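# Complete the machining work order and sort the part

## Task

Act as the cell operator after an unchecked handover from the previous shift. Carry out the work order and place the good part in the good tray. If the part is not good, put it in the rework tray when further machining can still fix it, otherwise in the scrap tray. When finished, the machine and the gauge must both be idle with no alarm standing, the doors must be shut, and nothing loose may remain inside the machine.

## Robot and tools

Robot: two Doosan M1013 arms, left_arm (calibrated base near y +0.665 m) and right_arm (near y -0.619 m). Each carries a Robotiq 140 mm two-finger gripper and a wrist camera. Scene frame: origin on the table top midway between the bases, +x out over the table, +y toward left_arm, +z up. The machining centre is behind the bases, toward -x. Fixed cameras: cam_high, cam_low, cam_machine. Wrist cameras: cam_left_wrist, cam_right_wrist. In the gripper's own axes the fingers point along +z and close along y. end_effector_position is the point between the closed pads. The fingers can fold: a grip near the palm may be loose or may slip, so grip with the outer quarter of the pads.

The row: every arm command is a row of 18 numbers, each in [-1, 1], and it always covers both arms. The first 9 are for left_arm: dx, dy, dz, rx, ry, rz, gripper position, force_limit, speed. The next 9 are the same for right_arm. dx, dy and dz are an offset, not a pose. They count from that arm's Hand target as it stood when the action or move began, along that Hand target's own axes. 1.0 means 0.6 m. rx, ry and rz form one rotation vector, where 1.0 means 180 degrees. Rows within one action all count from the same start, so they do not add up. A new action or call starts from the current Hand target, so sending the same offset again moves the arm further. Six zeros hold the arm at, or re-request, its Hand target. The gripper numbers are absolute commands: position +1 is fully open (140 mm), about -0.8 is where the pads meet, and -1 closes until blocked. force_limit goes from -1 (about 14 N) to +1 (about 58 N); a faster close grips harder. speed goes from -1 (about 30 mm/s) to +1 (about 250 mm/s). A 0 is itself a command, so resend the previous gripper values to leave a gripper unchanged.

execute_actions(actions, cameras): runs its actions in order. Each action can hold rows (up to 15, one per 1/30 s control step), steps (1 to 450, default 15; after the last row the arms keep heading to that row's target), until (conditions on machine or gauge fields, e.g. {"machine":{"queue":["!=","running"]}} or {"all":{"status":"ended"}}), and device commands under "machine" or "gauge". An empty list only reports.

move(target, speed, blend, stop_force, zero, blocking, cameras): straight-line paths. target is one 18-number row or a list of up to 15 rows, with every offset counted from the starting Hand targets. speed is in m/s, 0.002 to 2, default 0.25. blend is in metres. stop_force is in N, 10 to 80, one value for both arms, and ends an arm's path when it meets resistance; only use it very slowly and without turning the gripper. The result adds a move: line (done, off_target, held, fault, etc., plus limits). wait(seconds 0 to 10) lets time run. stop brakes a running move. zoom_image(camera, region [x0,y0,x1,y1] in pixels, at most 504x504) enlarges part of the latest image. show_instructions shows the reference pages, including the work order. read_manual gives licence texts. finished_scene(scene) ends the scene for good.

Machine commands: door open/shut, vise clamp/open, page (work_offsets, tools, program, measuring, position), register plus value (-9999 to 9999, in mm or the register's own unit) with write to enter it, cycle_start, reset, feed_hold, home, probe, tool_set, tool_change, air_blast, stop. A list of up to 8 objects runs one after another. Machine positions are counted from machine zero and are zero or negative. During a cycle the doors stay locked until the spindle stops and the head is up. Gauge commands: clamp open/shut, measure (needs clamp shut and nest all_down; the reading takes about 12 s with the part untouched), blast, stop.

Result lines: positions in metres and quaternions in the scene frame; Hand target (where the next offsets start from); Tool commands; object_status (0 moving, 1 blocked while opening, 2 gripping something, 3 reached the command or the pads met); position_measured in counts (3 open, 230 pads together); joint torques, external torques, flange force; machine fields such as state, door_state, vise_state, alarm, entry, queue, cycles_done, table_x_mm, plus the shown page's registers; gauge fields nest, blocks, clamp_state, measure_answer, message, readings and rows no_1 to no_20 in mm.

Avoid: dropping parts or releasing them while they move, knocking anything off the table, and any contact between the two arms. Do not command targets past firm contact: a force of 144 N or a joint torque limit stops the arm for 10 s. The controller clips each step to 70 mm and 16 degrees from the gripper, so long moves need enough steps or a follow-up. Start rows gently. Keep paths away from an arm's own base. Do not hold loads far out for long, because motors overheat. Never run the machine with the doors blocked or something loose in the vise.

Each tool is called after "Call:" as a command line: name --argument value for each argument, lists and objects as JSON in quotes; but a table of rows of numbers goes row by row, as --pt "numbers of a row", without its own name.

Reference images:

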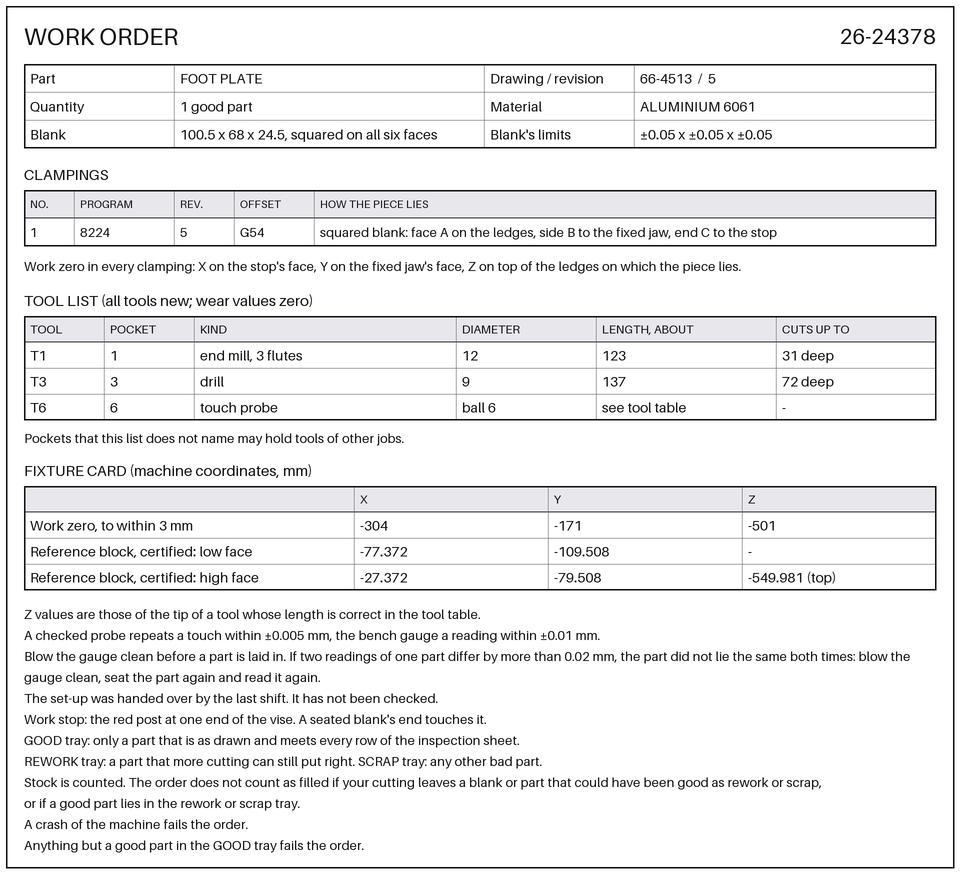

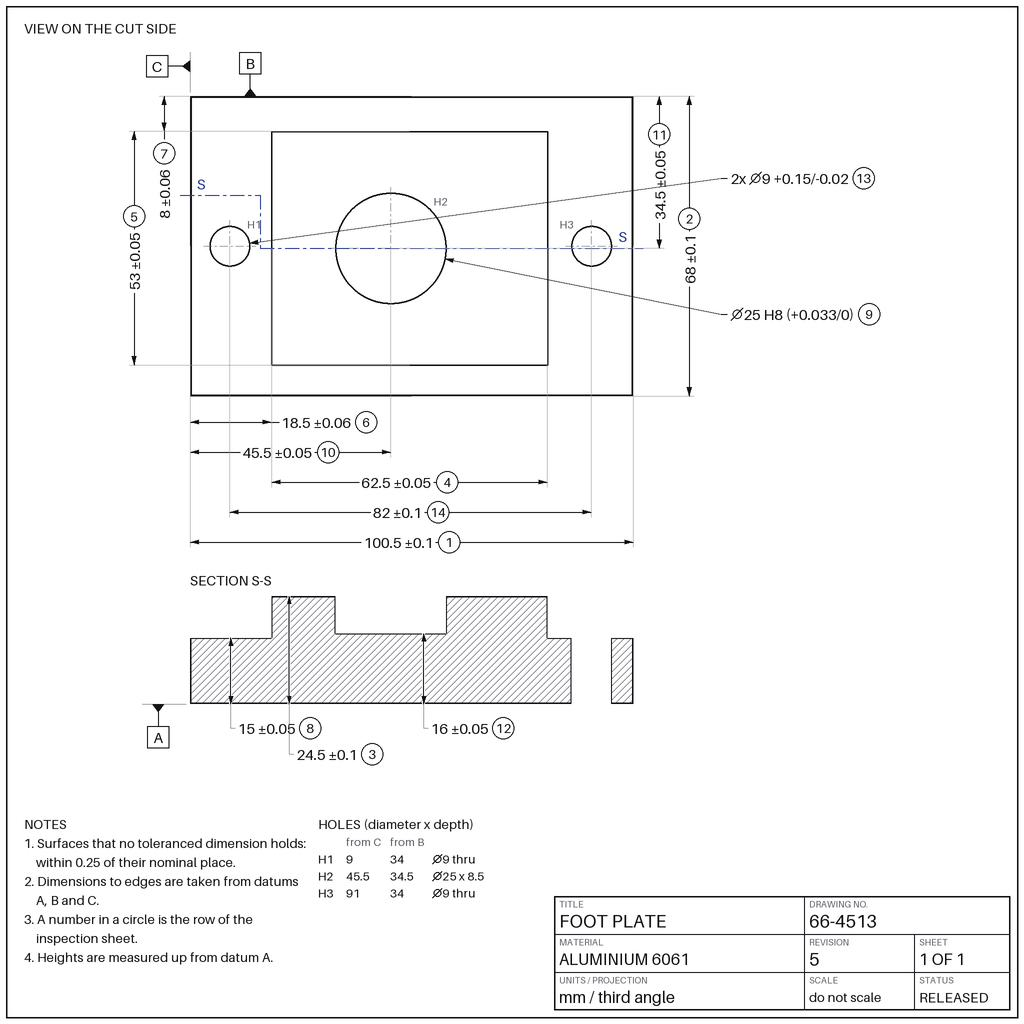

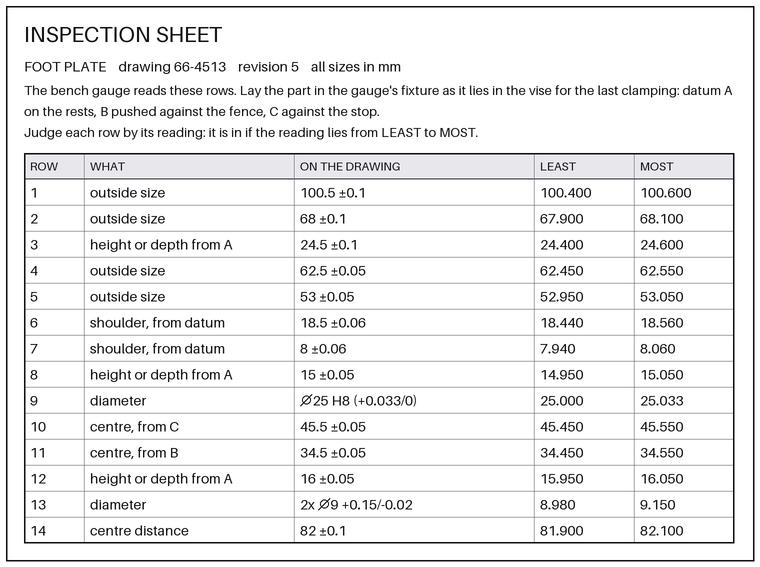

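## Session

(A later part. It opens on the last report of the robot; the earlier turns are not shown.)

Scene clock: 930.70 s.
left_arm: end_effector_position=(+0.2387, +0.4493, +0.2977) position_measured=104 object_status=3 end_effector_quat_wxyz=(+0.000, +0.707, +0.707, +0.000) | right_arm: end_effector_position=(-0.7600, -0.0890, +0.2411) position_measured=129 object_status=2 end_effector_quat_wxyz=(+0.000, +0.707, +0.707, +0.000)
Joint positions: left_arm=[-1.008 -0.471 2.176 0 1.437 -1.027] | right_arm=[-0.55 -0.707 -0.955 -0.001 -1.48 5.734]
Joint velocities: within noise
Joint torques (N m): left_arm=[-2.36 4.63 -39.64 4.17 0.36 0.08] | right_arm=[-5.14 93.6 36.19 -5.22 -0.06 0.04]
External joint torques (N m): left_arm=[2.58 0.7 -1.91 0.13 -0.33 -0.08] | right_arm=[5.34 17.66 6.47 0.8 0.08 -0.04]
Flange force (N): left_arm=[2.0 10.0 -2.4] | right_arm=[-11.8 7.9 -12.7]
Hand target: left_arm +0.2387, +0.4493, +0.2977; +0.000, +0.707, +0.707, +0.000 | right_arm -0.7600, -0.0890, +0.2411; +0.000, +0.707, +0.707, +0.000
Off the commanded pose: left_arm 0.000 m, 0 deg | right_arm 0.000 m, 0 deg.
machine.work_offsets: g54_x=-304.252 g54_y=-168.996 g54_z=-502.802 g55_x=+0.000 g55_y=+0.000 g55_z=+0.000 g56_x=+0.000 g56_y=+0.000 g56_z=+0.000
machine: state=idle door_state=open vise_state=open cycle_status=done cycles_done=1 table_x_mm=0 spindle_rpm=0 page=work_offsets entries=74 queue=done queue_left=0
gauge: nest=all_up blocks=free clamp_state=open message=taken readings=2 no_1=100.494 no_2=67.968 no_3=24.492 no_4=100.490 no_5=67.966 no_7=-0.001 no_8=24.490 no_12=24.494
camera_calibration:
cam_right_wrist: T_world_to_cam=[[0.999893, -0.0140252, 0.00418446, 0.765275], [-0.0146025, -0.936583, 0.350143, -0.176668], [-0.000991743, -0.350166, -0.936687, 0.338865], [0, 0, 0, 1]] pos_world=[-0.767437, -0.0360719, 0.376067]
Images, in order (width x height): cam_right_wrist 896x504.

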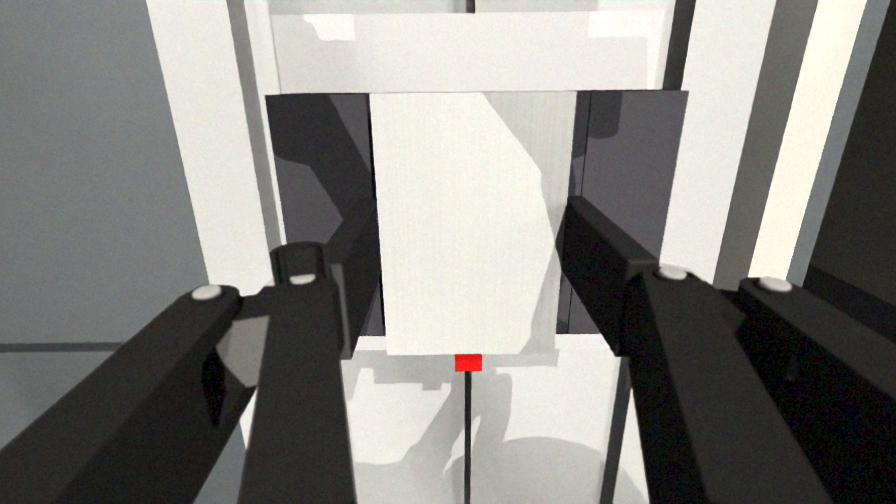

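Call:
move --pt "0 0 0 0 0 0 0.2 0 -0.9 0 0 -0.09 0 0 0 -1 0 -1" --pt "0 0 0 0 0 0 0.2 0 -0.9 0 0.45 -0.09 0 0 0 -1 0 -1" --pt "0 0 0 0 0 0 0.2 0 -0.9 0 0.7 -0.29 0 0 0 -1 0 -1" --speed '[0.06,0.2,0.25]' --cameras '["cam_right_wrist"]'

Call:
move --target '[0,0,0,0,0,0,0.2,0,-0.9,0.04,0.917,0,0,0,0,-1,0,-1]' --speed 0.35 --cameras '["cam_machine"]'

Scene clock: 942.10 s.
left_arm: end_effector_position=(+0.2387, +0.4493, +0.2977) position_measured=104 object_status=3 end_effector_quat_wxyz=(+0.000, +0.707, +0.707, +0.000) | right_arm: end_effector_position=(-0.3401, -0.0888, +0.4149) position_measured=129 object_status=2 end_effector_quat_wxyz=(+0.000, +0.707, +0.707, +0.000)
Joint positions: left_arm=[-1.008 -0.471 2.176 0 1.437 -1.027] | right_arm=[-0.896 -0.15 -1.453 -0.001 -1.537 5.388]
Joint velocities: within noise
Joint torques (N m): left_arm=[-2.22 4.33 -39.67 4.23 0.3 0.05] | right_arm=[-3.82 57.74 46.65 -4.39 0.04 0.15]
External joint torques (N m): left_arm=[2.18 1.11 -1.71 0.05 -0.27 -0.05] | right_arm=[4.12 0.03 -4.22 0.02 0 -0.15]
Flange force (N): left_arm=[0.8 9.2 -2.1] | right_arm=[-10.3 -0.1 7.3]
Hand target: left_arm +0.2387, +0.4493, +0.2977; +0.000, +0.707, +0.707, +0.000 | right_arm -0.3400, -0.0888, +0.4150; +0.000, +0.707, +0.707, +0.000
Off the commanded pose: left_arm 0.000 m, 0 deg | right_arm 0.000 m, 0 deg.
machine.work_offsets: g54_x=-304.252 g54_y=-168.996 g54_z=-502.802 g55_x=+0.000 g55_y=+0.000 g55_z=+0.000 g56_x=+0.000 g56_y=+0.000 g56_z=+0.000
machine: state=idle door_state=open vise_state=open cycle_status=done cycles_done=1 table_x_mm=0 spindle_rpm=0 page=work_offsets entries=74 queue=done queue_left=0
gauge: nest=all_up blocks=free clamp_state=open message=taken readings=2 no_1=100.494 no_2=67.968 no_3=24.492 no_4=100.490 no_5=67.966 no_7=-0.001 no_8=24.490 no_12=24.494
move: done
camera_calibration:
cam_right_wrist: T_world_to_cam=[[0.999893, -0.0139892, 0.00427928, 0.344644], [-0.0146019, -0.93655, 0.350229, -0.231285], [-0.000891653, -0.350254, -0.936654, 0.502255], [0, 0, 0, 1]] pos_world=[-0.347537, -0.0358717, 0.549968]
Images, in order (width x height): cam_right_wrist 896x504.

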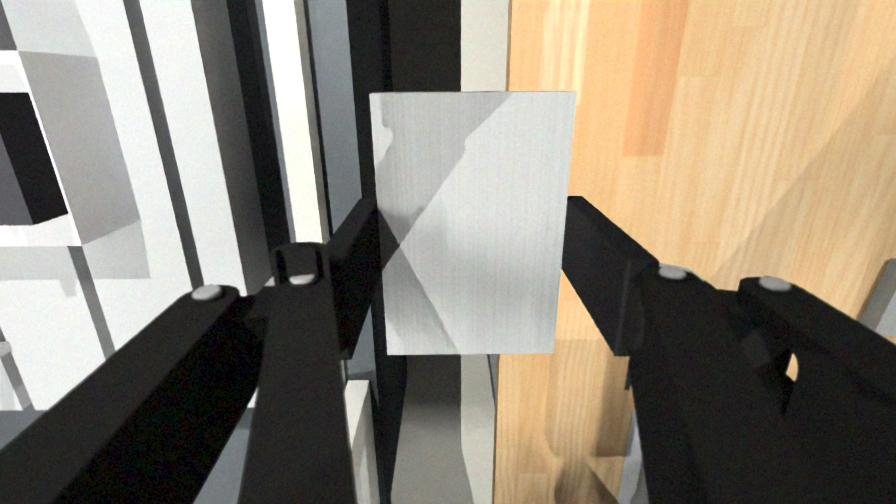

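Scene clock: 944.23 s.
left_arm: end_effector_position=(+0.2387, +0.4493, +0.2977) position_measured=104 object_status=3 end_effector_quat_wxyz=(+0.000, +0.707, +0.707, +0.000) | right_arm: end_effector_position=(+0.2102, -0.0644, +0.4149) position_measured=129 object_status=2 end_effector_quat_wxyz=(+0.000, +0.707, +0.707, +0.000)
Joint positions: left_arm=[-1.008 -0.471 2.176 0 1.437 -1.027] | right_arm=[-1.81 -0.032 -1.583 0 -1.526 4.474]
Joint velocities: within noise
Joint torques (N m): left_arm=[-2.2 4.29 -39.75 4.15 0.36 0.08] | right_arm=[-5.21 45.94 46.78 -4.41 -0.03 0.33]
External joint torques (N m): left_arm=[2.31 1.09 -1.79 0.14 -0.34 -0.08] | right_arm=[5.21 0.66 -4 0.04 0.06 -0.33]
Flange force (N): left_arm=[0.9 9.6 -2.1] | right_arm=[-5.4 -10.5 6.9]
Hand target: left_arm +0.2387, +0.4493, +0.2977; +0.000, +0.707, +0.707, +0.000 | right_arm +0.2102, -0.0643, +0.4149; +0.000, +0.707, +0.707, +0.000
Off the commanded pose: left_arm 0.000 m, 0 deg | right_arm 0.000 m, 0 deg.
machine.work_offsets: g54_x=-304.252 g54_y=-168.996 g54_z=-502.802 g55_x=+0.000 g55_y=+0.000 g55_z=+0.000 g56_x=+0.000 g56_y=+0.000 g56_z=+0.000
machine: state=idle door_state=open vise_state=open cycle_status=done cycles_done=1 table_x_mm=0 spindle_rpm=0 page=work_offsets entries=74 queue=done queue_left=0
gauge: nest=all_up blocks=free clamp_state=open message=taken readings=2 no_1=100.494 no_2=67.968 no_3=24.492 no_4=100.490 no_5=67.966 no_7=-0.001 no_8=24.490 no_12=24.494
move: done
Images, in order (width x height): cam_machine 896x504.

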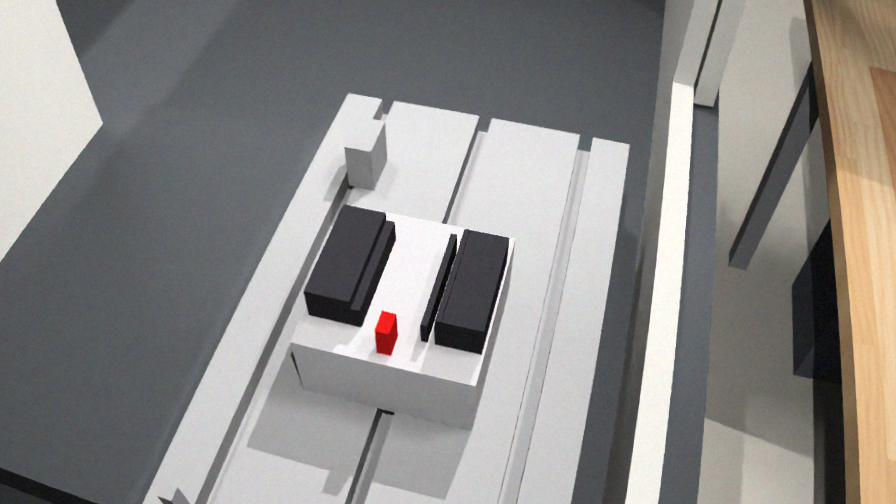

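Call:
move --target '[0,0,0,0,0,0,0.2,0,-0.9,0.089,0.692,0.342,0,0,0,-1,0,-1]' --speed 0.3 --cameras '[]'

Call:
move --target '[0,0,0,0,0,0,0.2,0,-0.9,0,0,0.14,0,0,0,-1,0,-1]' --speed 0.12 --cameras '[]'

Call:
move --target '[0,0,0,0,0,0,0.2,0,-0.9,0,0,0.05,0,0,0,-1,0,-1]' --speed 0.015 --stop_force 12 --cameras '["cam_right_wrist"]'

Scene clock: 961.70 s.
left_arm: end_effector_position=(+0.2387, +0.4493, +0.2977) position_measured=104 object_status=3 end_effector_quat_wxyz=(+0.000, +0.707, +0.707, +0.000) | right_arm: end_effector_position=(+0.6253, -0.0104, +0.2098) position_measured=129 object_status=2 end_effector_quat_wxyz=(+0.000, +0.707, +0.707, +0.000)
Joint positions: left_arm=[-1.008 -0.471 2.176 0 1.437 -1.027] | right_arm=[-2.297 -0.513 -1.331 0.001 -1.297 3.986]
Joint velocities: within noise
Joint torques (N m): left_arm=[-2.67 4.41 -39.54 4.17 0.39 0.05] | right_arm=[-3.82 91.03 44.86 -4.23 -0.1 0.24]
External joint torques (N m): left_arm=[2.75 0.98 -1.99 0.11 -0.36 -0.05] | right_arm=[3.87 1.35 -4.06 0.08 0.12 -0.24]
Flange force (N): left_arm=[1.8 11.1 -2.4] | right_arm=[-6.1 -11.9 4.3]
Hand target: left_arm +0.2387, +0.4493, +0.2977; +0.000, +0.707, +0.707, +0.000 | right_arm +0.6253, -0.0104, +0.2097; +0.000, +0.707, +0.707, +0.000
Off the commanded pose: left_arm 0.000 m, 0 deg | right_arm 0.000 m, 0 deg.
machine.work_offsets: g54_x=-304.252 g54_y=-168.996 g54_z=-502.802 g55_x=+0.000 g55_y=+0.000 g55_z=+0.000 g56_x=+0.000 g56_y=+0.000 g56_z=+0.000
machine: state=idle door_state=open vise_state=open cycle_status=done cycles_done=1 table_x_mm=0 spindle_rpm=0 page=work_offsets entries=74 queue=done queue_left=0
gauge: nest=all_up blocks=free clamp_state=open message=taken readings=2 no_1=100.494 no_2=67.968 no_3=24.492 no_4=100.490 no_5=67.966 no_7=-0.001 no_8=24.490 no_12=24.494
move: done
No camera images: "cameras" was empty.

Scene clock: 962.80 s.
left_arm: end_effector_position=(+0.2387, +0.4493, +0.2977) position_measured=104 object_status=3 end_effector_quat_wxyz=(+0.000, +0.707, +0.707, +0.000) | right_arm: end_effector_position=(+0.6253, -0.0103, +0.1258) position_measured=129 object_status=2 end_effector_quat_wxyz=(+0.000, +0.707, +0.707, +0.000)
Joint positions: left_arm=[-1.008 -0.471 2.176 0 1.437 -1.027] | right_arm=[-2.297 -0.559 -1.416 0.001 -1.166 3.986]
Joint velocities: within noise
Joint torques (N m): left_arm=[-2.34 4.61 -39.81 4.18 0.35 0.01] | right_arm=[-3.57 94.41 43.49 -4.01 0.32 0.3]
External joint torques (N m): left_arm=[2.41 0.8 -1.65 0.1 -0.32 -0.01] | right_arm=[3.56 0.89 -4.2 0.01 -0.29 -0.3]
Flange force (N): left_arm=[1.8 9.7 -1.9] | right_arm=[-5.7 -10.8 2.7]
Hand target: left_arm +0.2387, +0.4493, +0.2977; +0.000, +0.707, +0.707, +0.000 | right_arm +0.6253, -0.0103, +0.1257; +0.000, +0.707, +0.707, +0.000
Off the commanded pose: left_arm 0.000 m, 0 deg | right_arm 0.000 m, 0 deg.
machine.work_offsets: g54_x=-304.252 g54_y=-168.996 g54_z=-502.802 g55_x=+0.000 g55_y=+0.000 g55_z=+0.000 g56_x=+0.000 g56_y=+0.000 g56_z=+0.000
machine: state=idle door_state=open vise_state=open cycle_status=done cycles_done=1 table_x_mm=0 spindle_rpm=0 page=work_offsets entries=74 queue=done queue_left=0
gauge: nest=all_up blocks=free clamp_state=open message=taken readings=2 no_1=100.494 no_2=67.968 no_3=24.492 no_4=100.490 no_5=67.966 no_7=-0.001 no_8=24.490 no_12=24.494
move: done
No camera images: "cameras" was empty.

Scene clock: 965.53 s.
left_arm: end_effector_position=(+0.2387, +0.4493, +0.2977) position_measured=104 object_status=3 end_effector_quat_wxyz=(+0.000, +0.707, +0.707, +0.000) | right_arm: end_effector_position=(+0.6253, -0.0102, +0.0958) position_measured=129 object_status=2 end_effector_quat_wxyz=(+0.000, +0.707, +0.707, +0.000)
Joint positions: left_arm=[-1.008 -0.471 2.176 0 1.437 -1.027] | right_arm=[-2.297 -0.579 -1.442 0.001 -1.12 3.986]
Joint velocities: within noise
Joint torques (N m): left_arm=[-2.33 4.64 -39.79 4.19 0.37 0.11] | right_arm=[-4.77 82.7 36.22 -4.12 1.4 0.21]
External joint torques (N m): left_arm=[2.39 0.77 -1.74 0.1 -0.34 -0.11] | right_arm=[4.71 13.62 2.23 0.2 -1.37 -0.21]
Flange force (N): left_arm=[1.6 9.4 -2.0] | right_arm=[-5.9 -13.1 -13.5]
Hand target: left_arm +0.2387, +0.4493, +0.2977; +0.000, +0.707, +0.707, +0.000 | right_arm +0.6253, -0.0102, +0.0958; +0.000, +0.707, +0.707, +0.000
Off the commanded pose: left_arm 0.000 m, 0 deg | right_arm 0.000 m, 0 deg.
machine.work_offsets: g54_x=-304.252 g54_y=-168.996 g54_z=-502.802 g55_x=+0.000 g55_y=+0.000 g55_z=+0.000 g56_x=+0.000 g56_y=+0.000 g56_z=+0.000
machine: state=idle door_state=open vise_state=open cycle_status=done cycles_done=1 table_x_mm=0 spindle_rpm=0 page=work_offsets entries=74 queue=done queue_left=0
gauge: nest=some_down blocks=free clamp_state=open message=taken readings=2 no_1=100.494 no_2=67.968 no_3=24.492 no_4=100.490 no_5=67.966 no_7=-0.001 no_8=24.490 no_12=24.494
move: contact (right_arm)
camera_calibration:
cam_right_wrist: T_world_to_cam=[[0.999893, -0.0139896, 0.00427632, -0.618187], [-0.0146014, -0.936616, 0.350054, -0.0317747], [-0.000891837, -0.350079, -0.93672, 0.231767], [0, 0, 0, 1]] pos_world=[0.617863, 0.042728, 0.230868]
Images, in order (width x height): cam_right_wrist 896x504.

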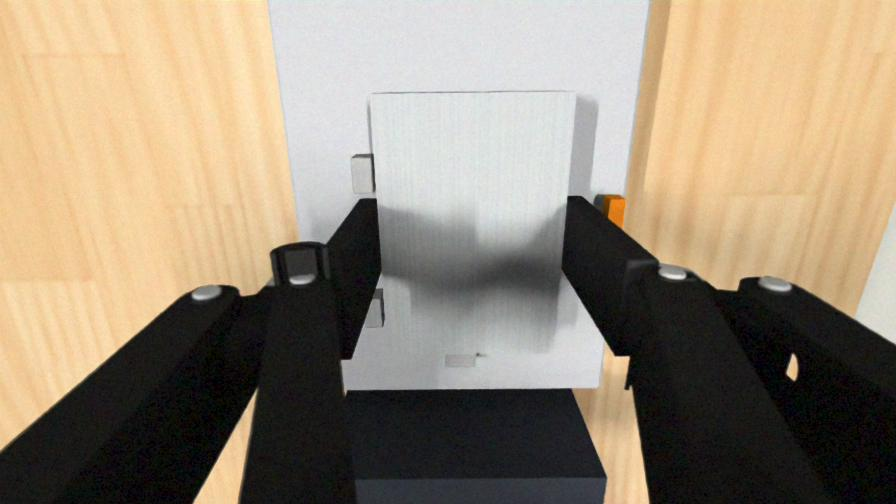

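Call:
execute_actions --actions '[{"rows":[[0,0,0,0,0,0,0.2,0,-0.9,0,0,0,0,0,0,0.2,0,-0.9]],"steps":45,"machine":[{"vise":"clamp"},{"door":"shut"}]}]' --cameras '[]'

Call:
move --target '[0,0,0,0,0,0,0.2,0,-0.9,0,0,-0.15,0,0,0,0.2,0,-0.9]' --speed 0.12 --cameras '[]'

Call:
execute_actions --actions '[{"gauge":{"clamp":"shut"},"steps":150,"until":{"gauge":{"clamp_state":"shut"}}},{"steps":45},{"gauge":{"measure":true},"steps":450,"until":{"gauge":{"readings":[">",2]}}}]' --cameras '[]'

Scene clock: 977.27 s.
left_arm: end_effector_position=(+0.2387, +0.4493, +0.2977) position_measured=104 object_status=3 end_effector_quat_wxyz=(+0.000, +0.707, +0.707, +0.000) | right_arm: end_effector_position=(+0.6253, -0.0102, +0.0958) position_measured=104 object_status=3 end_effector_quat_wxyz=(+0.000, +0.707, +0.707, +0.000)
Joint positions: left_arm=[-1.008 -0.471 2.176 0 1.437 -1.027] | right_arm=[-2.297 -0.579 -1.442 0.001 -1.12 3.986]
Joint velocities: within noise
Joint torques (N m): left_arm=[-2.38 4.26 -39.78 4.23 0.34 0.07] | right_arm=[-3.66 91.86 39.76 -3.95 0.03 0.3]
External joint torques (N m): left_arm=[2.31 1.21 -1.68 0.04 -0.32 -0.07] | right_arm=[3.69 3.91 -1.56 0.06 0 -0.3]
Flange force (N): left_arm=[0.9 9.7 -1.9] | right_arm=[-4.2 -9.6 -1.5]
Hand target: left_arm +0.2387, +0.4493, +0.2977; +0.000, +0.707, +0.707, +0.000 | right_arm +0.6253, -0.0102, +0.0958; +0.000, +0.707, +0.707, +0.000
Off the commanded pose: left_arm 0.000 m, 0 deg | right_arm 0.000 m, 0 deg.
machine.work_offsets: g54_x=-304.252 g54_y=-168.996 g54_z=-502.802 g55_x=+0.000 g55_y=+0.000 g55_z=+0.000 g56_x=+0.000 g56_y=+0.000 g56_z=+0.000
machine: state=idle door_state=between vise_state=closed_empty cycle_status=done cycles_done=1 table_x_mm=0 spindle_rpm=0 page=work_offsets entries=74 queue=running queue_left=0
gauge: nest=some_down blocks=free clamp_state=open message=taken readings=2 no_1=100.494 no_2=67.968 no_3=24.492 no_4=100.490 no_5=67.966 no_7=-0.001 no_8=24.490 no_12=24.494
No camera images: "cameras" was empty.

Scene clock: 978.40 s.
left_arm: end_effector_position=(+0.2387, +0.4493, +0.2977) position_measured=104 object_status=3 end_effector_quat_wxyz=(+0.000, +0.707, +0.707, +0.000) | right_arm: end_effector_position=(+0.6253, -0.0103, +0.1857) position_measured=104 object_status=3 end_effector_quat_wxyz=(+0.000, +0.707, +0.707, +0.000)
Joint positions: left_arm=[-1.008 -0.471 2.176 0 1.437 -1.027] | right_arm=[-2.297 -0.524 -1.357 0.001 -1.259 3.986]
Joint velocities: within noise
Joint torques (N m): left_arm=[-2.18 4.53 -39.72 4.2 0.35 0.11] | right_arm=[-3.64 89 42.23 -4.16 -0.02 0.28]
External joint torques (N m): left_arm=[2.21 0.91 -1.8 0.08 -0.31 -0.11] | right_arm=[3.58 4.63 -1.67 0.03 0.04 -0.28]
Flange force (N): left_arm=[1.0 9.0 -2.2] | right_arm=[-5.7 -10.9 -0.5]
Hand target: left_arm +0.2387, +0.4493, +0.2977; +0.000, +0.707, +0.707, +0.000 | right_arm +0.6253, -0.0103, +0.1858; +0.000, +0.707, +0.707, +0.000
Off the commanded pose: left_arm 0.000 m, 0 deg | right_arm 0.000 m, 0 deg.
machine.work_offsets: g54_x=-304.252 g54_y=-168.996 g54_z=-502.802 g55_x=+0.000 g55_y=+0.000 g55_z=+0.000 g56_x=+0.000 g56_y=+0.000 g56_z=+0.000
machine: state=idle door_state=shut vise_state=closed_empty cycle_status=done cycles_done=1 table_x_mm=0 spindle_rpm=0 page=work_offsets entries=74 queue=done queue_left=0
gauge: nest=some_down blocks=free clamp_state=open message=taken readings=2 no_1=100.494 no_2=67.968 no_3=24.492 no_4=100.490 no_5=67.966 no_7=-0.001 no_8=24.490 no_12=24.494
move: done
No camera images: "cameras" was empty.

Scene clock: 995.33 s.
left_arm: end_effector_position=(+0.2387, +0.4493, +0.2977) position_measured=104 object_status=3 end_effector_quat_wxyz=(+0.000, +0.707, +0.707, +0.000) | right_arm: end_effector_position=(+0.6253, -0.0103, +0.1858) position_measured=104 object_status=3 end_effector_quat_wxyz=(+0.000, +0.707, +0.707, +0.000)
Joint positions: left_arm=[-1.008 -0.471 2.176 0 1.437 -1.027] | right_arm=[-2.297 -0.524 -1.357 0.001 -1.259 3.986]
Joint velocities: within noise
Joint torques (N m): left_arm=[-2.4 4.48 -39.77 4.19 0.35 0.08] | right_arm=[-3.6 89.08 41.89 -4.13 0.02 0.3]
External joint torques (N m): left_arm=[2.26 0.98 -1.84 0.1 -0.33 -0.08] | right_arm=[3.54 4.32 -1.38 0 0 -0.3]
External joint torques at the end of the 1st action: left_arm=[2.21 1.21 -1.77 0.09 -0.28 -0.06] | right_arm=[3.81 3.09 -1.97 0.09 -0.03 -0.32]
External joint torques at the end of the 2nd action: left_arm=[2.56 1.08 -1.84 0.1 -0.3 -0.08] | right_arm=[3.91 4.38 -1.4 0 0.03 -0.28]
Flange force (N): left_arm=[1.0 9.3 -2.2] | right_arm=[-4.8 -10.0 -0.7]
Flange force at the end of the 1st action (N): left_arm=[0.7 9.5 -2.1] | right_arm=[-4.3 -9.9 0.5]
Flange force at the end of the 2nd action (N): left_arm=[1.4 10.4 -2.2] | right_arm=[-4.6 -10.5 -0.6]
Hand target: left_arm +0.2387, +0.4493, +0.2977; +0.000, +0.707, +0.707, +0.000 | right_arm +0.6253, -0.0103, +0.1858; +0.000, +0.707, +0.707, +0.000
Tool commands: left_gripper/position=+0.2 left_gripper/force_limit=+0.0 left_gripper/speed=-0.9 right_gripper/position=+0.2 right_gripper/force_limit=+0.0 right_gripper/speed=-0.9
Off the commanded pose: left_arm 0.000 m, 0 deg | right_arm 0.000 m, 0 deg.
machine.work_offsets: g54_x=-304.252 g54_y=-168.996 g54_z=-502.802 g55_x=+0.000 g55_y=+0.000 g55_z=+0.000 g56_x=+0.000 g56_y=+0.000 g56_z=+0.000
machine: state=idle door_state=shut vise_state=closed_empty cycle_status=done cycles_done=1 table_x_mm=0 spindle_rpm=0 page=work_offsets entries=74 queue=done queue_left=0
gauge: nest=all_down blocks=all clamp_state=shut message=taken readings=3 no_1=100.492 no_2=67.966 no_3=24.492 no_4=62.495 no_5=53.000 no_6=18.494 no_7=8.001 no_8=14.999 no_9=25.015 no_10=45.499 no_11=34.509 no_12=15.998 no_13=9.003 no_14=82.000
No camera images: "cameras" was empty.

Call:
move --target '[0,0,0,0,0,0,0.2,0,-0.9,-0.733,-0.282,-0.2,0,0,0,0.2,0,-0.9]' --speed 0.3 --cameras '[]'

Call:
execute_actions --actions '[{"gauge":{"clamp":"open"},"steps":45}]' --cameras '[]'

Call:
move --target '[-0.782,0.635,0.163,0,0,0,0.2,0,-0.9,0,0,0,0,0,0,0.2,0,-0.9]' --speed 0.3 --cameras '["cam_left_wrist"]'

Scene clock: 1008.33 s.
left_arm: end_effector_position=(+0.2387, +0.4493, +0.2977) position_measured=104 object_status=3 end_effector_quat_wxyz=(+0.000, +0.707, +0.707, +0.000) | right_arm: end_effector_position=(+0.4565, -0.4504, +0.3053) position_measured=104 object_status=3 end_effector_quat_wxyz=(+0.000, +0.707, +0.707, +0.000)
Joint positions: left_arm=[-1.008 -0.471 2.176 0 1.437 -1.027] | right_arm=[-2.683 0.158 -1.958 0.001 -1.341 3.601]
Joint velocities: within noise
Joint torques (N m): left_arm=[-2.25 4.43 -39.66 4.21 0.35 0.04] | right_arm=[-4.51 23.84 42.91 -4.33 0 0.24]
External joint torques (N m): left_arm=[2.39 0.99 -1.78 0.07 -0.32 -0.04] | right_arm=[4.46 1.34 -1.43 0.12 0.01 -0.24]
Flange force (N): left_arm=[1.3 9.8 -2.1] | right_arm=[6.9 -8.1 1.7]
Hand target: left_arm +0.2387, +0.4493, +0.2977; +0.000, +0.707, +0.707, +0.000 | right_arm +0.4565, -0.4504, +0.3053; +0.000, +0.707, +0.707, +0.000
Off the commanded pose: left_arm 0.000 m, 0 deg | right_arm 0.000 m, 0 deg.
machine.work_offsets: g54_x=-304.252 g54_y=-168.996 g54_z=-502.802 g55_x=+0.000 g55_y=+0.000 g55_z=+0.000 g56_x=+0.000 g56_y=+0.000 g56_z=+0.000
machine: state=idle door_state=shut vise_state=closed_empty cycle_status=done cycles_done=1 table_x_mm=0 spindle_rpm=0 page=work_offsets entries=74 queue=done queue_left=0
gauge: nest=all_down blocks=all clamp_state=shut message=taken readings=3 no_1=100.492 no_2=67.966 no_3=24.492 no_4=62.495 no_5=53.000 no_6=18.494 no_7=8.001 no_8=14.999 no_9=25.015 no_10=45.499 no_11=34.509 no_12=15.998 no_13=9.003 no_14=82.000
move: done
No camera images: "cameras" was empty.

Scene clock: 1010.03 s.
left_arm: end_effector_position=(+0.2387, +0.4493, +0.2977) position_measured=104 object_status=3 end_effector_quat_wxyz=(+0.000, +0.707, +0.707, +0.000) | right_arm: end_effector_position=(+0.4565, -0.4504, +0.3053) position_measured=104 object_status=3 end_effector_quat_wxyz=(+0.000, +0.707, +0.707, +0.000)
Joint positions: left_arm=[-1.008 -0.471 2.176 0 1.437 -1.027] | right_arm=[-2.683 0.158 -1.958 0.001 -1.341 3.601]
Joint velocities: within noise
Joint torques (N m): left_arm=[-2.32 4.26 -39.69 4.13 0.33 0.05] | right_arm=[-3.6 23.72 43 -4.26 0 0.24]
External joint torques (N m): left_arm=[2.32 1.08 -1.92 0.16 -0.3 -0.05] | right_arm=[3.48 1.71 -1.37 0.02 0.01 -0.24]
Flange force (N): left_arm=[1.0 9.8 -2.3] | right_arm=[4.7 -7.7 1.4]
Hand target: left_arm +0.2387, +0.4493, +0.2977; +0.000, +0.707, +0.707, +0.000 | right_arm +0.4565, -0.4504, +0.3053; +0.000, +0.707, +0.707, +0.000
Tool commands: left_gripper/position=+0.2 left_gripper/force_limit=+0.0 left_gripper/speed=-0.9 right_gripper/position=+0.2 right_gripper/force_limit=+0.0 right_gripper/speed=-0.9
Off the commanded pose: left_arm 0.000 m, 0 deg | right_arm 0.000 m, 0 deg.
machine.work_offsets: g54_x=-304.252 g54_y=-168.996 g54_z=-502.802 g55_x=+0.000 g55_y=+0.000 g55_z=+0.000 g56_x=+0.000 g56_y=+0.000 g56_z=+0.000
machine: state=idle door_state=shut vise_state=closed_empty cycle_status=done cycles_done=1 table_x_mm=0 spindle_rpm=0 page=work_offsets entries=74 queue=done queue_left=0
gauge: nest=all_down blocks=all clamp_state=between message=taken readings=3 no_1=100.492 no_2=67.966 no_3=24.492 no_4=62.495 no_5=53.000 no_6=18.494 no_7=8.001 no_8=14.999 no_9=25.015 no_10=45.499 no_11=34.509 no_12=15.998 no_13=9.003 no_14=82.000
No camera images: "cameras" was empty.

Scene clock: 1012.63 s.
left_arm: end_effector_position=(+0.6198, -0.0199, +0.2000) position_measured=104 object_status=3 end_effector_quat_wxyz=(+0.000, +0.707, +0.707, +0.000) | right_arm: end_effector_position=(+0.4565, -0.4504, +0.3053) position_measured=104 object_status=3 end_effector_quat_wxyz=(+0.000, +0.707, +0.707, +0.000)
Joint positions: left_arm=[-0.913 0.575 1.249 0 1.317 -0.932] | right_arm=[-2.683 0.158 -1.958 0.001 -1.341 3.601]
Joint velocities: within noise
Joint torques (N m): left_arm=[-2.61 -99.34 -39.43 4.11 0.46 0.05] | right_arm=[-4.01 23.59 42.94 -4.23 0.02 0.29]
External joint torques (N m): left_arm=[2.39 2.5 -1.05 0.07 -0.43 -0.05] | right_arm=[3.94 1.41 -1.56 0.03 -0.01 -0.29]
Flange force (N): left_arm=[-3.5 6.2 0.5] | right_arm=[5.6 -7.9 1.8]
Hand target: left_arm +0.6198, -0.0199, +0.2000; +0.000, +0.707, +0.707, +0.000 | right_arm +0.4565, -0.4504, +0.3053; +0.000, +0.707, +0.707, +0.000
Off the commanded pose: left_arm 0.000 m, 0 deg | right_arm 0.000 m, 0 deg.
machine.work_offsets: g54_x=-304.252 g54_y=-168.996 g54_z=-502.802 g55_x=+0.000 g55_y=+0.000 g55_z=+0.000 g56_x=+0.000 g56_y=+0.000 g56_z=+0.000
machine: state=idle door_state=shut vise_state=closed_empty cycle_status=done cycles_done=1 table_x_mm=0 spindle_rpm=0 page=work_offsets entries=74 queue=done queue_left=0
gauge: nest=all_down blocks=all clamp_state=open message=taken readings=3 no_1=100.492 no_2=67.966 no_3=24.492 no_4=62.495 no_5=53.000 no_6=18.494 no_7=8.001 no_8=14.999 no_9=25.015 no_10=45.499 no_11=34.509 no_12=15.998 no_13=9.003 no_14=82.000
move: done
camera_calibration:
cam_left_wrist: T_world_to_cam=[[0.999805, -0.0196701, 0.00145043, -0.611634], [-0.0188368, -0.930473, 0.365877, -0.0829708], [-0.00584724, -0.365833, -0.930662, 0.32923], [0, 0, 0, 1]] pos_world=[0.611877, 0.0312102, 0.337646]
Images, in order (width x height): cam_left_wrist 896x504.

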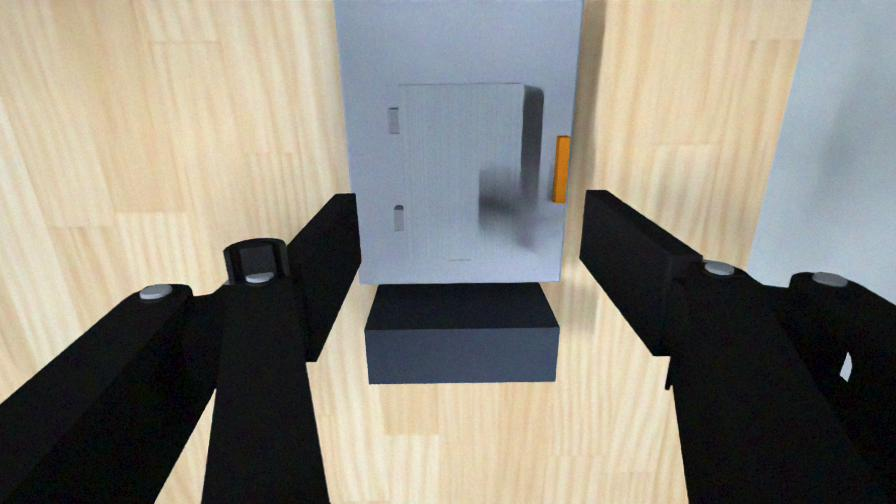

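Call:
move --target '[-0.008,0,0.1767,0,0,0,0.2,0,-0.9,0,0,0,0,0,0,0.2,0,-0.9]' --speed 0.1 --cameras '[]'

Call:
execute_actions --actions '[{"rows":[[0,0,0,0,0,0,-1,0,-1,0,0,0,0,0,0,0.2,0,-0.9]],"steps":75}]' --cameras '[]'

Call:
move --pt "0 0 -0.22 0 0 0 -1 0 -1 0 0 0 0 0 0 0.2 0 -0.9" --pt "0.582 0.027 -0.22 0 0 0 -1 0 -1 0 0 0 0 0 0 0.2 0 -0.9" --speed '[0.1,0.25]' --cameras '["cam_left_wrist"]'

Scene clock: 1025.63 s.
left_arm: end_effector_position=(+0.6198, -0.0247, +0.0940) position_measured=104 object_status=3 end_effector_quat_wxyz=(+0.000, +0.707, +0.707, +0.000) | right_arm: end_effector_position=(+0.4565, -0.4504, +0.3053) position_measured=104 object_status=3 end_effector_quat_wxyz=(+0.000, +0.707, +0.707, +0.000)
Joint positions: left_arm=[-0.916 0.639 1.343 0 1.159 -0.935] | right_arm=[-2.683 0.158 -1.958 0.001 -1.341 3.601]
Joint velocities: within noise
Joint torques (N m): left_arm=[-2.62 -101.7 -36.57 3.92 0.2 0.09] | right_arm=[-3.83 23.56 42.96 -4.25 0.02 0.29]
External joint torques (N m): left_arm=[2.53 1.48 -1.79 0.05 -0.16 -0.09] | right_arm=[3.7 1.95 -1.3 0.02 -0.01 -0.29]
Flange force (N): left_arm=[-3.6 6.4 -0.2] | right_arm=[4.9 -8.2 1.2]
Hand target: left_arm +0.6198, -0.0247, +0.0940; +0.000, +0.707, +0.707, +0.000 | right_arm +0.4565, -0.4504, +0.3053; +0.000, +0.707, +0.707, +0.000
Off the commanded pose: left_arm 0.000 m, 0 deg | right_arm 0.000 m, 0 deg.
machine.work_offsets: g54_x=-304.252 g54_y=-168.996 g54_z=-502.802 g55_x=+0.000 g55_y=+0.000 g55_z=+0.000 g56_x=+0.000 g56_y=+0.000 g56_z=+0.000
machine: state=idle door_state=shut vise_state=closed_empty cycle_status=done cycles_done=1 table_x_mm=0 spindle_rpm=0 page=work_offsets entries=74 queue=done queue_left=0
gauge: nest=all_down blocks=all clamp_state=open message=taken readings=3 no_1=100.492 no_2=67.966 no_3=24.492 no_4=62.495 no_5=53.000 no_6=18.494 no_7=8.001 no_8=14.999 no_9=25.015 no_10=45.499 no_11=34.509 no_12=15.998 no_13=9.003 no_14=82.000
move: done
No camera images: "cameras" was empty.

Scene clock: 1028.33 s.
left_arm: end_effector_position=(+0.6198, -0.0247, +0.0940) position_measured=129 object_status=2 end_effector_quat_wxyz=(+0.000, +0.707, +0.707, +0.000) | right_arm: end_effector_position=(+0.4565, -0.4504, +0.3053) position_measured=104 object_status=3 end_effector_quat_wxyz=(+0.000, +0.707, +0.707, +0.000)
Joint positions: left_arm=[-0.916 0.639 1.343 0 1.159 -0.935] | right_arm=[-2.683 0.158 -1.958 0.001 -1.341 3.601]
Joint velocities: within noise
Joint torques (N m): left_arm=[-1.23 -89.88 -32.72 4.45 -1.92 -0.09] | right_arm=[-3.55 23.46 42.9 -4.22 0.03 0.32]
External joint torques (N m): left_arm=[0.8 -10.33 -5.75 -0.48 1.95 0.09] | right_arm=[3.42 1.92 -1.4 0.01 -0.02 -0.32]
Flange force (N): left_arm=[-0.5 1.7 -14.4] | right_arm=[4.3 -7.9 1.3]
Hand target: left_arm +0.6198, -0.0247, +0.0940; +0.000, +0.707, +0.707, +0.000 | right_arm +0.4565, -0.4504, +0.3053; +0.000, +0.707, +0.707, +0.000
Off the commanded pose: left_arm 0.000 m, 0 deg | right_arm 0.000 m, 0 deg.
machine.work_offsets: g54_x=-304.252 g54_y=-168.996 g54_z=-502.802 g55_x=+0.000 g55_y=+0.000 g55_z=+0.000 g56_x=+0.000 g56_y=+0.000 g56_z=+0.000
machine: state=idle door_state=shut vise_state=closed_empty cycle_status=done cycles_done=1 table_x_mm=0 spindle_rpm=0 page=work_offsets entries=74 queue=done queue_left=0
gauge: nest=all_down blocks=all clamp_state=open message=taken readings=3 no_1=100.492 no_2=67.966 no_3=24.492 no_4=62.495 no_5=53.000 no_6=18.494 no_7=8.001 no_8=14.999 no_9=25.015 no_10=45.499 no_11=34.509 no_12=15.998 no_13=9.003 no_14=82.000
No camera images: "cameras" was empty.

Scene clock: 1031.57 s.
left_arm: end_effector_position=(+0.6360, +0.3244, +0.2260) position_measured=129 object_status=2 end_effector_quat_wxyz=(+0.000, +0.707, +0.707, +0.000) | right_arm: end_effector_position=(+0.4565, -0.4504, +0.3053) position_measured=104 object_status=3 end_effector_quat_wxyz=(+0.000, +0.707, +0.707, +0.000)
Joint positions: left_arm=[-0.573 0.225 1.708 0 1.208 -0.592] | right_arm=[-2.683 0.158 -1.958 0.001 -1.341 3.601]
Joint velocities: within noise
Joint torques (N m): left_arm=[-2.72 -66.72 -39.28 4.04 0.36 0.22] | right_arm=[-3.65 23.53 42.89 -4.25 0 0.32]
External joint torques (N m): left_arm=[2.6 4.64 0.28 0 -0.34 -0.22] | right_arm=[3.53 1.77 -1.37 0.03 0.01 -0.32]
Flange force (N): left_arm=[-0.3 7.5 3.6] | right_arm=[4.6 -7.8 1.4]
Hand target: left_arm +0.6360, +0.3245, +0.2260; +0.000, +0.707, +0.707, +0.000 | right_arm +0.4565, -0.4504, +0.3053; +0.000, +0.707, +0.707, +0.000
Off the commanded pose: left_arm 0.000 m, 0 deg | right_arm 0.000 m, 0 deg.
machine.work_offsets: g54_x=-304.252 g54_y=-168.996 g54_z=-502.802 g55_x=+0.000 g55_y=+0.000 g55_z=+0.000 g56_x=+0.000 g56_y=+0.000 g56_z=+0.000
machine: state=idle door_state=shut vise_state=closed_empty cycle_status=done cycles_done=1 table_x_mm=0 spindle_rpm=0 page=work_offsets entries=74 queue=done queue_left=0
gauge: nest=all_up blocks=free clamp_state=open message=taken readings=3 no_1=100.492 no_2=67.966 no_3=24.492 no_4=62.495 no_5=53.000 no_6=18.494 no_7=8.001 no_8=14.999 no_9=25.015 no_10=45.499 no_11=34.509 no_12=15.998 no_13=9.003 no_14=82.000
move: done
camera_calibration:
cam_left_wrist: T_world_to_cam=[[0.999805, -0.0196689, 0.00144998, -0.621096], [-0.0188356, -0.930473, 0.365877, 0.228183], [-0.00584723, -0.365833, -0.930662, 0.479478], [0, 0, 0, 1]] pos_world=[0.628077, 0.37551, 0.363646]
Images, in order (width x height): cam_left_wrist 896x504.

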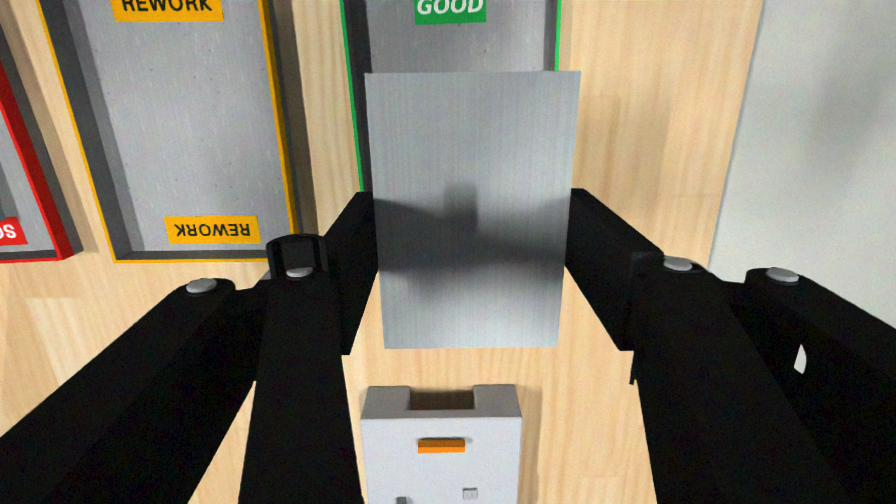

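Call:
move --target '[0,0,0.257,0,0,0,-1,0,-1,0,0,0,0,0,0,0.2,0,-0.9]' --speed 0.15 --cameras '["cam_left_wrist"]'

Call:
move --target '[0,0,0.06,0,0,0,-1,0,-1,0,0,0,0,0,0,0.2,0,-0.9]' --speed 0.015 --stop_force 12 --cameras '["cam_left_wrist"]'

Scene clock: 1046.60 s.
left_arm: end_effector_position=(+0.6360, +0.3245, +0.0719) position_measured=129 object_status=2 end_effector_quat_wxyz=(+0.000, +0.707, +0.707, +0.000) | right_arm: end_effector_position=(+0.4565, -0.4504, +0.3053) position_measured=104 object_status=3 end_effector_quat_wxyz=(+0.000, +0.707, +0.707, +0.000)
Joint positions: left_arm=[-0.573 0.347 1.858 0 0.936 -0.592] | right_arm=[-2.683 0.158 -1.958 0.001 -1.341 3.601]
Joint velocities: within noise
Joint torques (N m): left_arm=[-2.75 -73.95 -34.25 3.42 0.38 0.07] | right_arm=[-3.76 23.5 42.96 -4.23 -0.01 0.31]
External joint torques (N m): left_arm=[2.63 4.95 0.57 0.06 -0.36 -0.07] | right_arm=[3.63 1.81 -1.46 0 0.02 -0.31]
Flange force (N): left_arm=[0.5 6.7 6.0] | right_arm=[4.7 -8.0 1.5]
Hand target: left_arm +0.6360, +0.3245, +0.0718; +0.000, +0.707, +0.707, +0.000 | right_arm +0.4565, -0.4504, +0.3053; +0.000, +0.707, +0.707, +0.000
Off the commanded pose: left_arm 0.000 m, 0 deg | right_arm 0.000 m, 0 deg.
machine.work_offsets: g54_x=-304.252 g54_y=-168.996 g54_z=-502.802 g55_x=+0.000 g55_y=+0.000 g55_z=+0.000 g56_x=+0.000 g56_y=+0.000 g56_z=+0.000
machine: state=idle door_state=shut vise_state=closed_empty cycle_status=done cycles_done=1 table_x_mm=0 spindle_rpm=0 page=work_offsets entries=74 queue=done queue_left=0
gauge: nest=all_up blocks=free clamp_state=open message=taken readings=3 no_1=100.492 no_2=67.966 no_3=24.492 no_4=62.495 no_5=53.000 no_6=18.494 no_7=8.001 no_8=14.999 no_9=25.015 no_10=45.499 no_11=34.509 no_12=15.998 no_13=9.003 no_14=82.000
move: done
camera_calibration:
cam_left_wrist: T_world_to_cam=[[0.999805, -0.0196701, 0.00145043, -0.62097], [-0.0188368, -0.930473, 0.365877, 0.284696], [-0.00584724, -0.365833, -0.930662, 0.336007], [0, 0, 0, 1]] pos_world=[0.628177, 0.37561, 0.209446]
Images, in order (width x height): cam_left_wrist 896x504.

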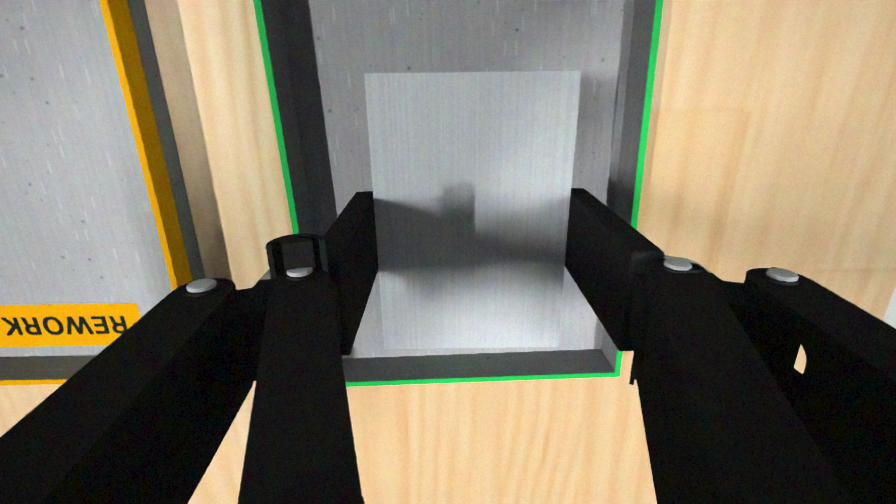

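Scene clock: 1048.93 s.
left_arm: end_effector_position=(+0.6361, +0.3245, +0.0460) position_measured=129 object_status=2 end_effector_quat_wxyz=(+0.000, +0.707, +0.707, +0.000) | right_arm: end_effector_position=(+0.4565, -0.4504, +0.3053) position_measured=104 object_status=3 end_effector_quat_wxyz=(+0.000, +0.707, +0.707, +0.000)
Joint positions: left_arm=[-0.573 0.373 1.877 0 0.891 -0.592] | right_arm=[-2.683 0.158 -1.958 0.001 -1.341 3.601]
Joint velocities: within noise
Joint torques (N m): left_arm=[-2.33 -49.12 -22.92 3.63 -3.88 0.04] | right_arm=[-3.88 23.62 43.01 -4.24 0.01 0.29]
External joint torques (N m): left_arm=[2.21 -21.31 -9.67 -0.25 3.9 -0.04] | right_arm=[3.75 1.72 -1.49 0.02 0 -0.29]
Flange force (N): left_arm=[5.8 -3.3 -36.1] | right_arm=[5.1 -8.1 1.6]
Hand target: left_arm +0.6360, +0.3245, +0.0460; +0.000, +0.707, +0.707, +0.000 (not the last commanded pose) | right_arm +0.4565, -0.4504, +0.3053; +0.000, +0.707, +0.707, +0.000
Off the commanded pose: left_arm 0.010 m, 0 deg | right_arm 0.000 m, 0 deg.
machine.work_offsets: g54_x=-304.252 g54_y=-168.996 g54_z=-502.802 g55_x=+0.000 g55_y=+0.000 g55_z=+0.000 g56_x=+0.000 g56_y=+0.000 g56_z=+0.000
machine: state=idle door_state=shut vise_state=closed_empty cycle_status=done cycles_done=1 table_x_mm=0 spindle_rpm=0 page=work_offsets entries=74 queue=done queue_left=0
gauge: nest=all_up blocks=free clamp_state=open message=taken readings=3 no_1=100.492 no_2=67.966 no_3=24.492 no_4=62.495 no_5=53.000 no_6=18.494 no_7=8.001 no_8=14.999 no_9=25.015 no_10=45.499 no_11=34.509 no_12=15.998 no_13=9.003 no_14=82.000
move: contact (left_arm)
camera_calibration:
cam_left_wrist: T_world_to_cam=[[0.999806, -0.0196344, 0.00154382, -0.620963], [-0.0188378, -0.930473, 0.365875, 0.294137], [-0.00574725, -0.365833, -0.930663, 0.311934], [0, 0, 0, 1]] pos_world=[0.628177, 0.37561, 0.183646]
Images, in order (width x height): cam_left_wrist 896x504.

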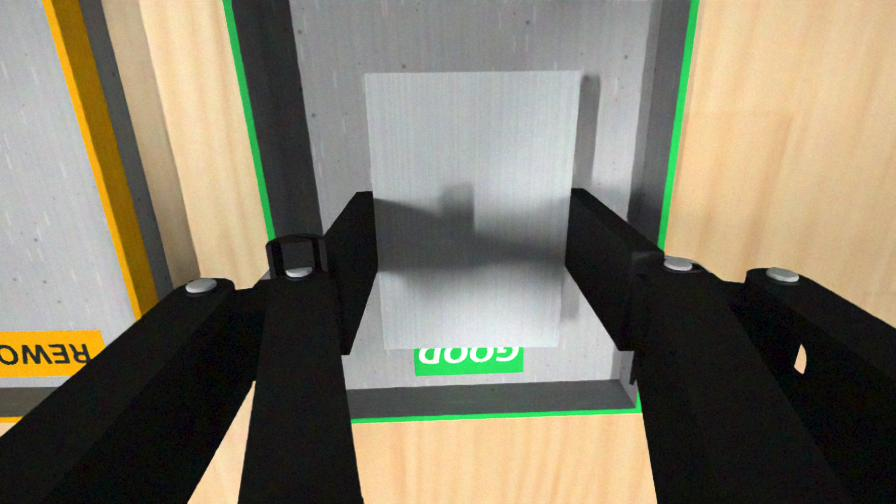

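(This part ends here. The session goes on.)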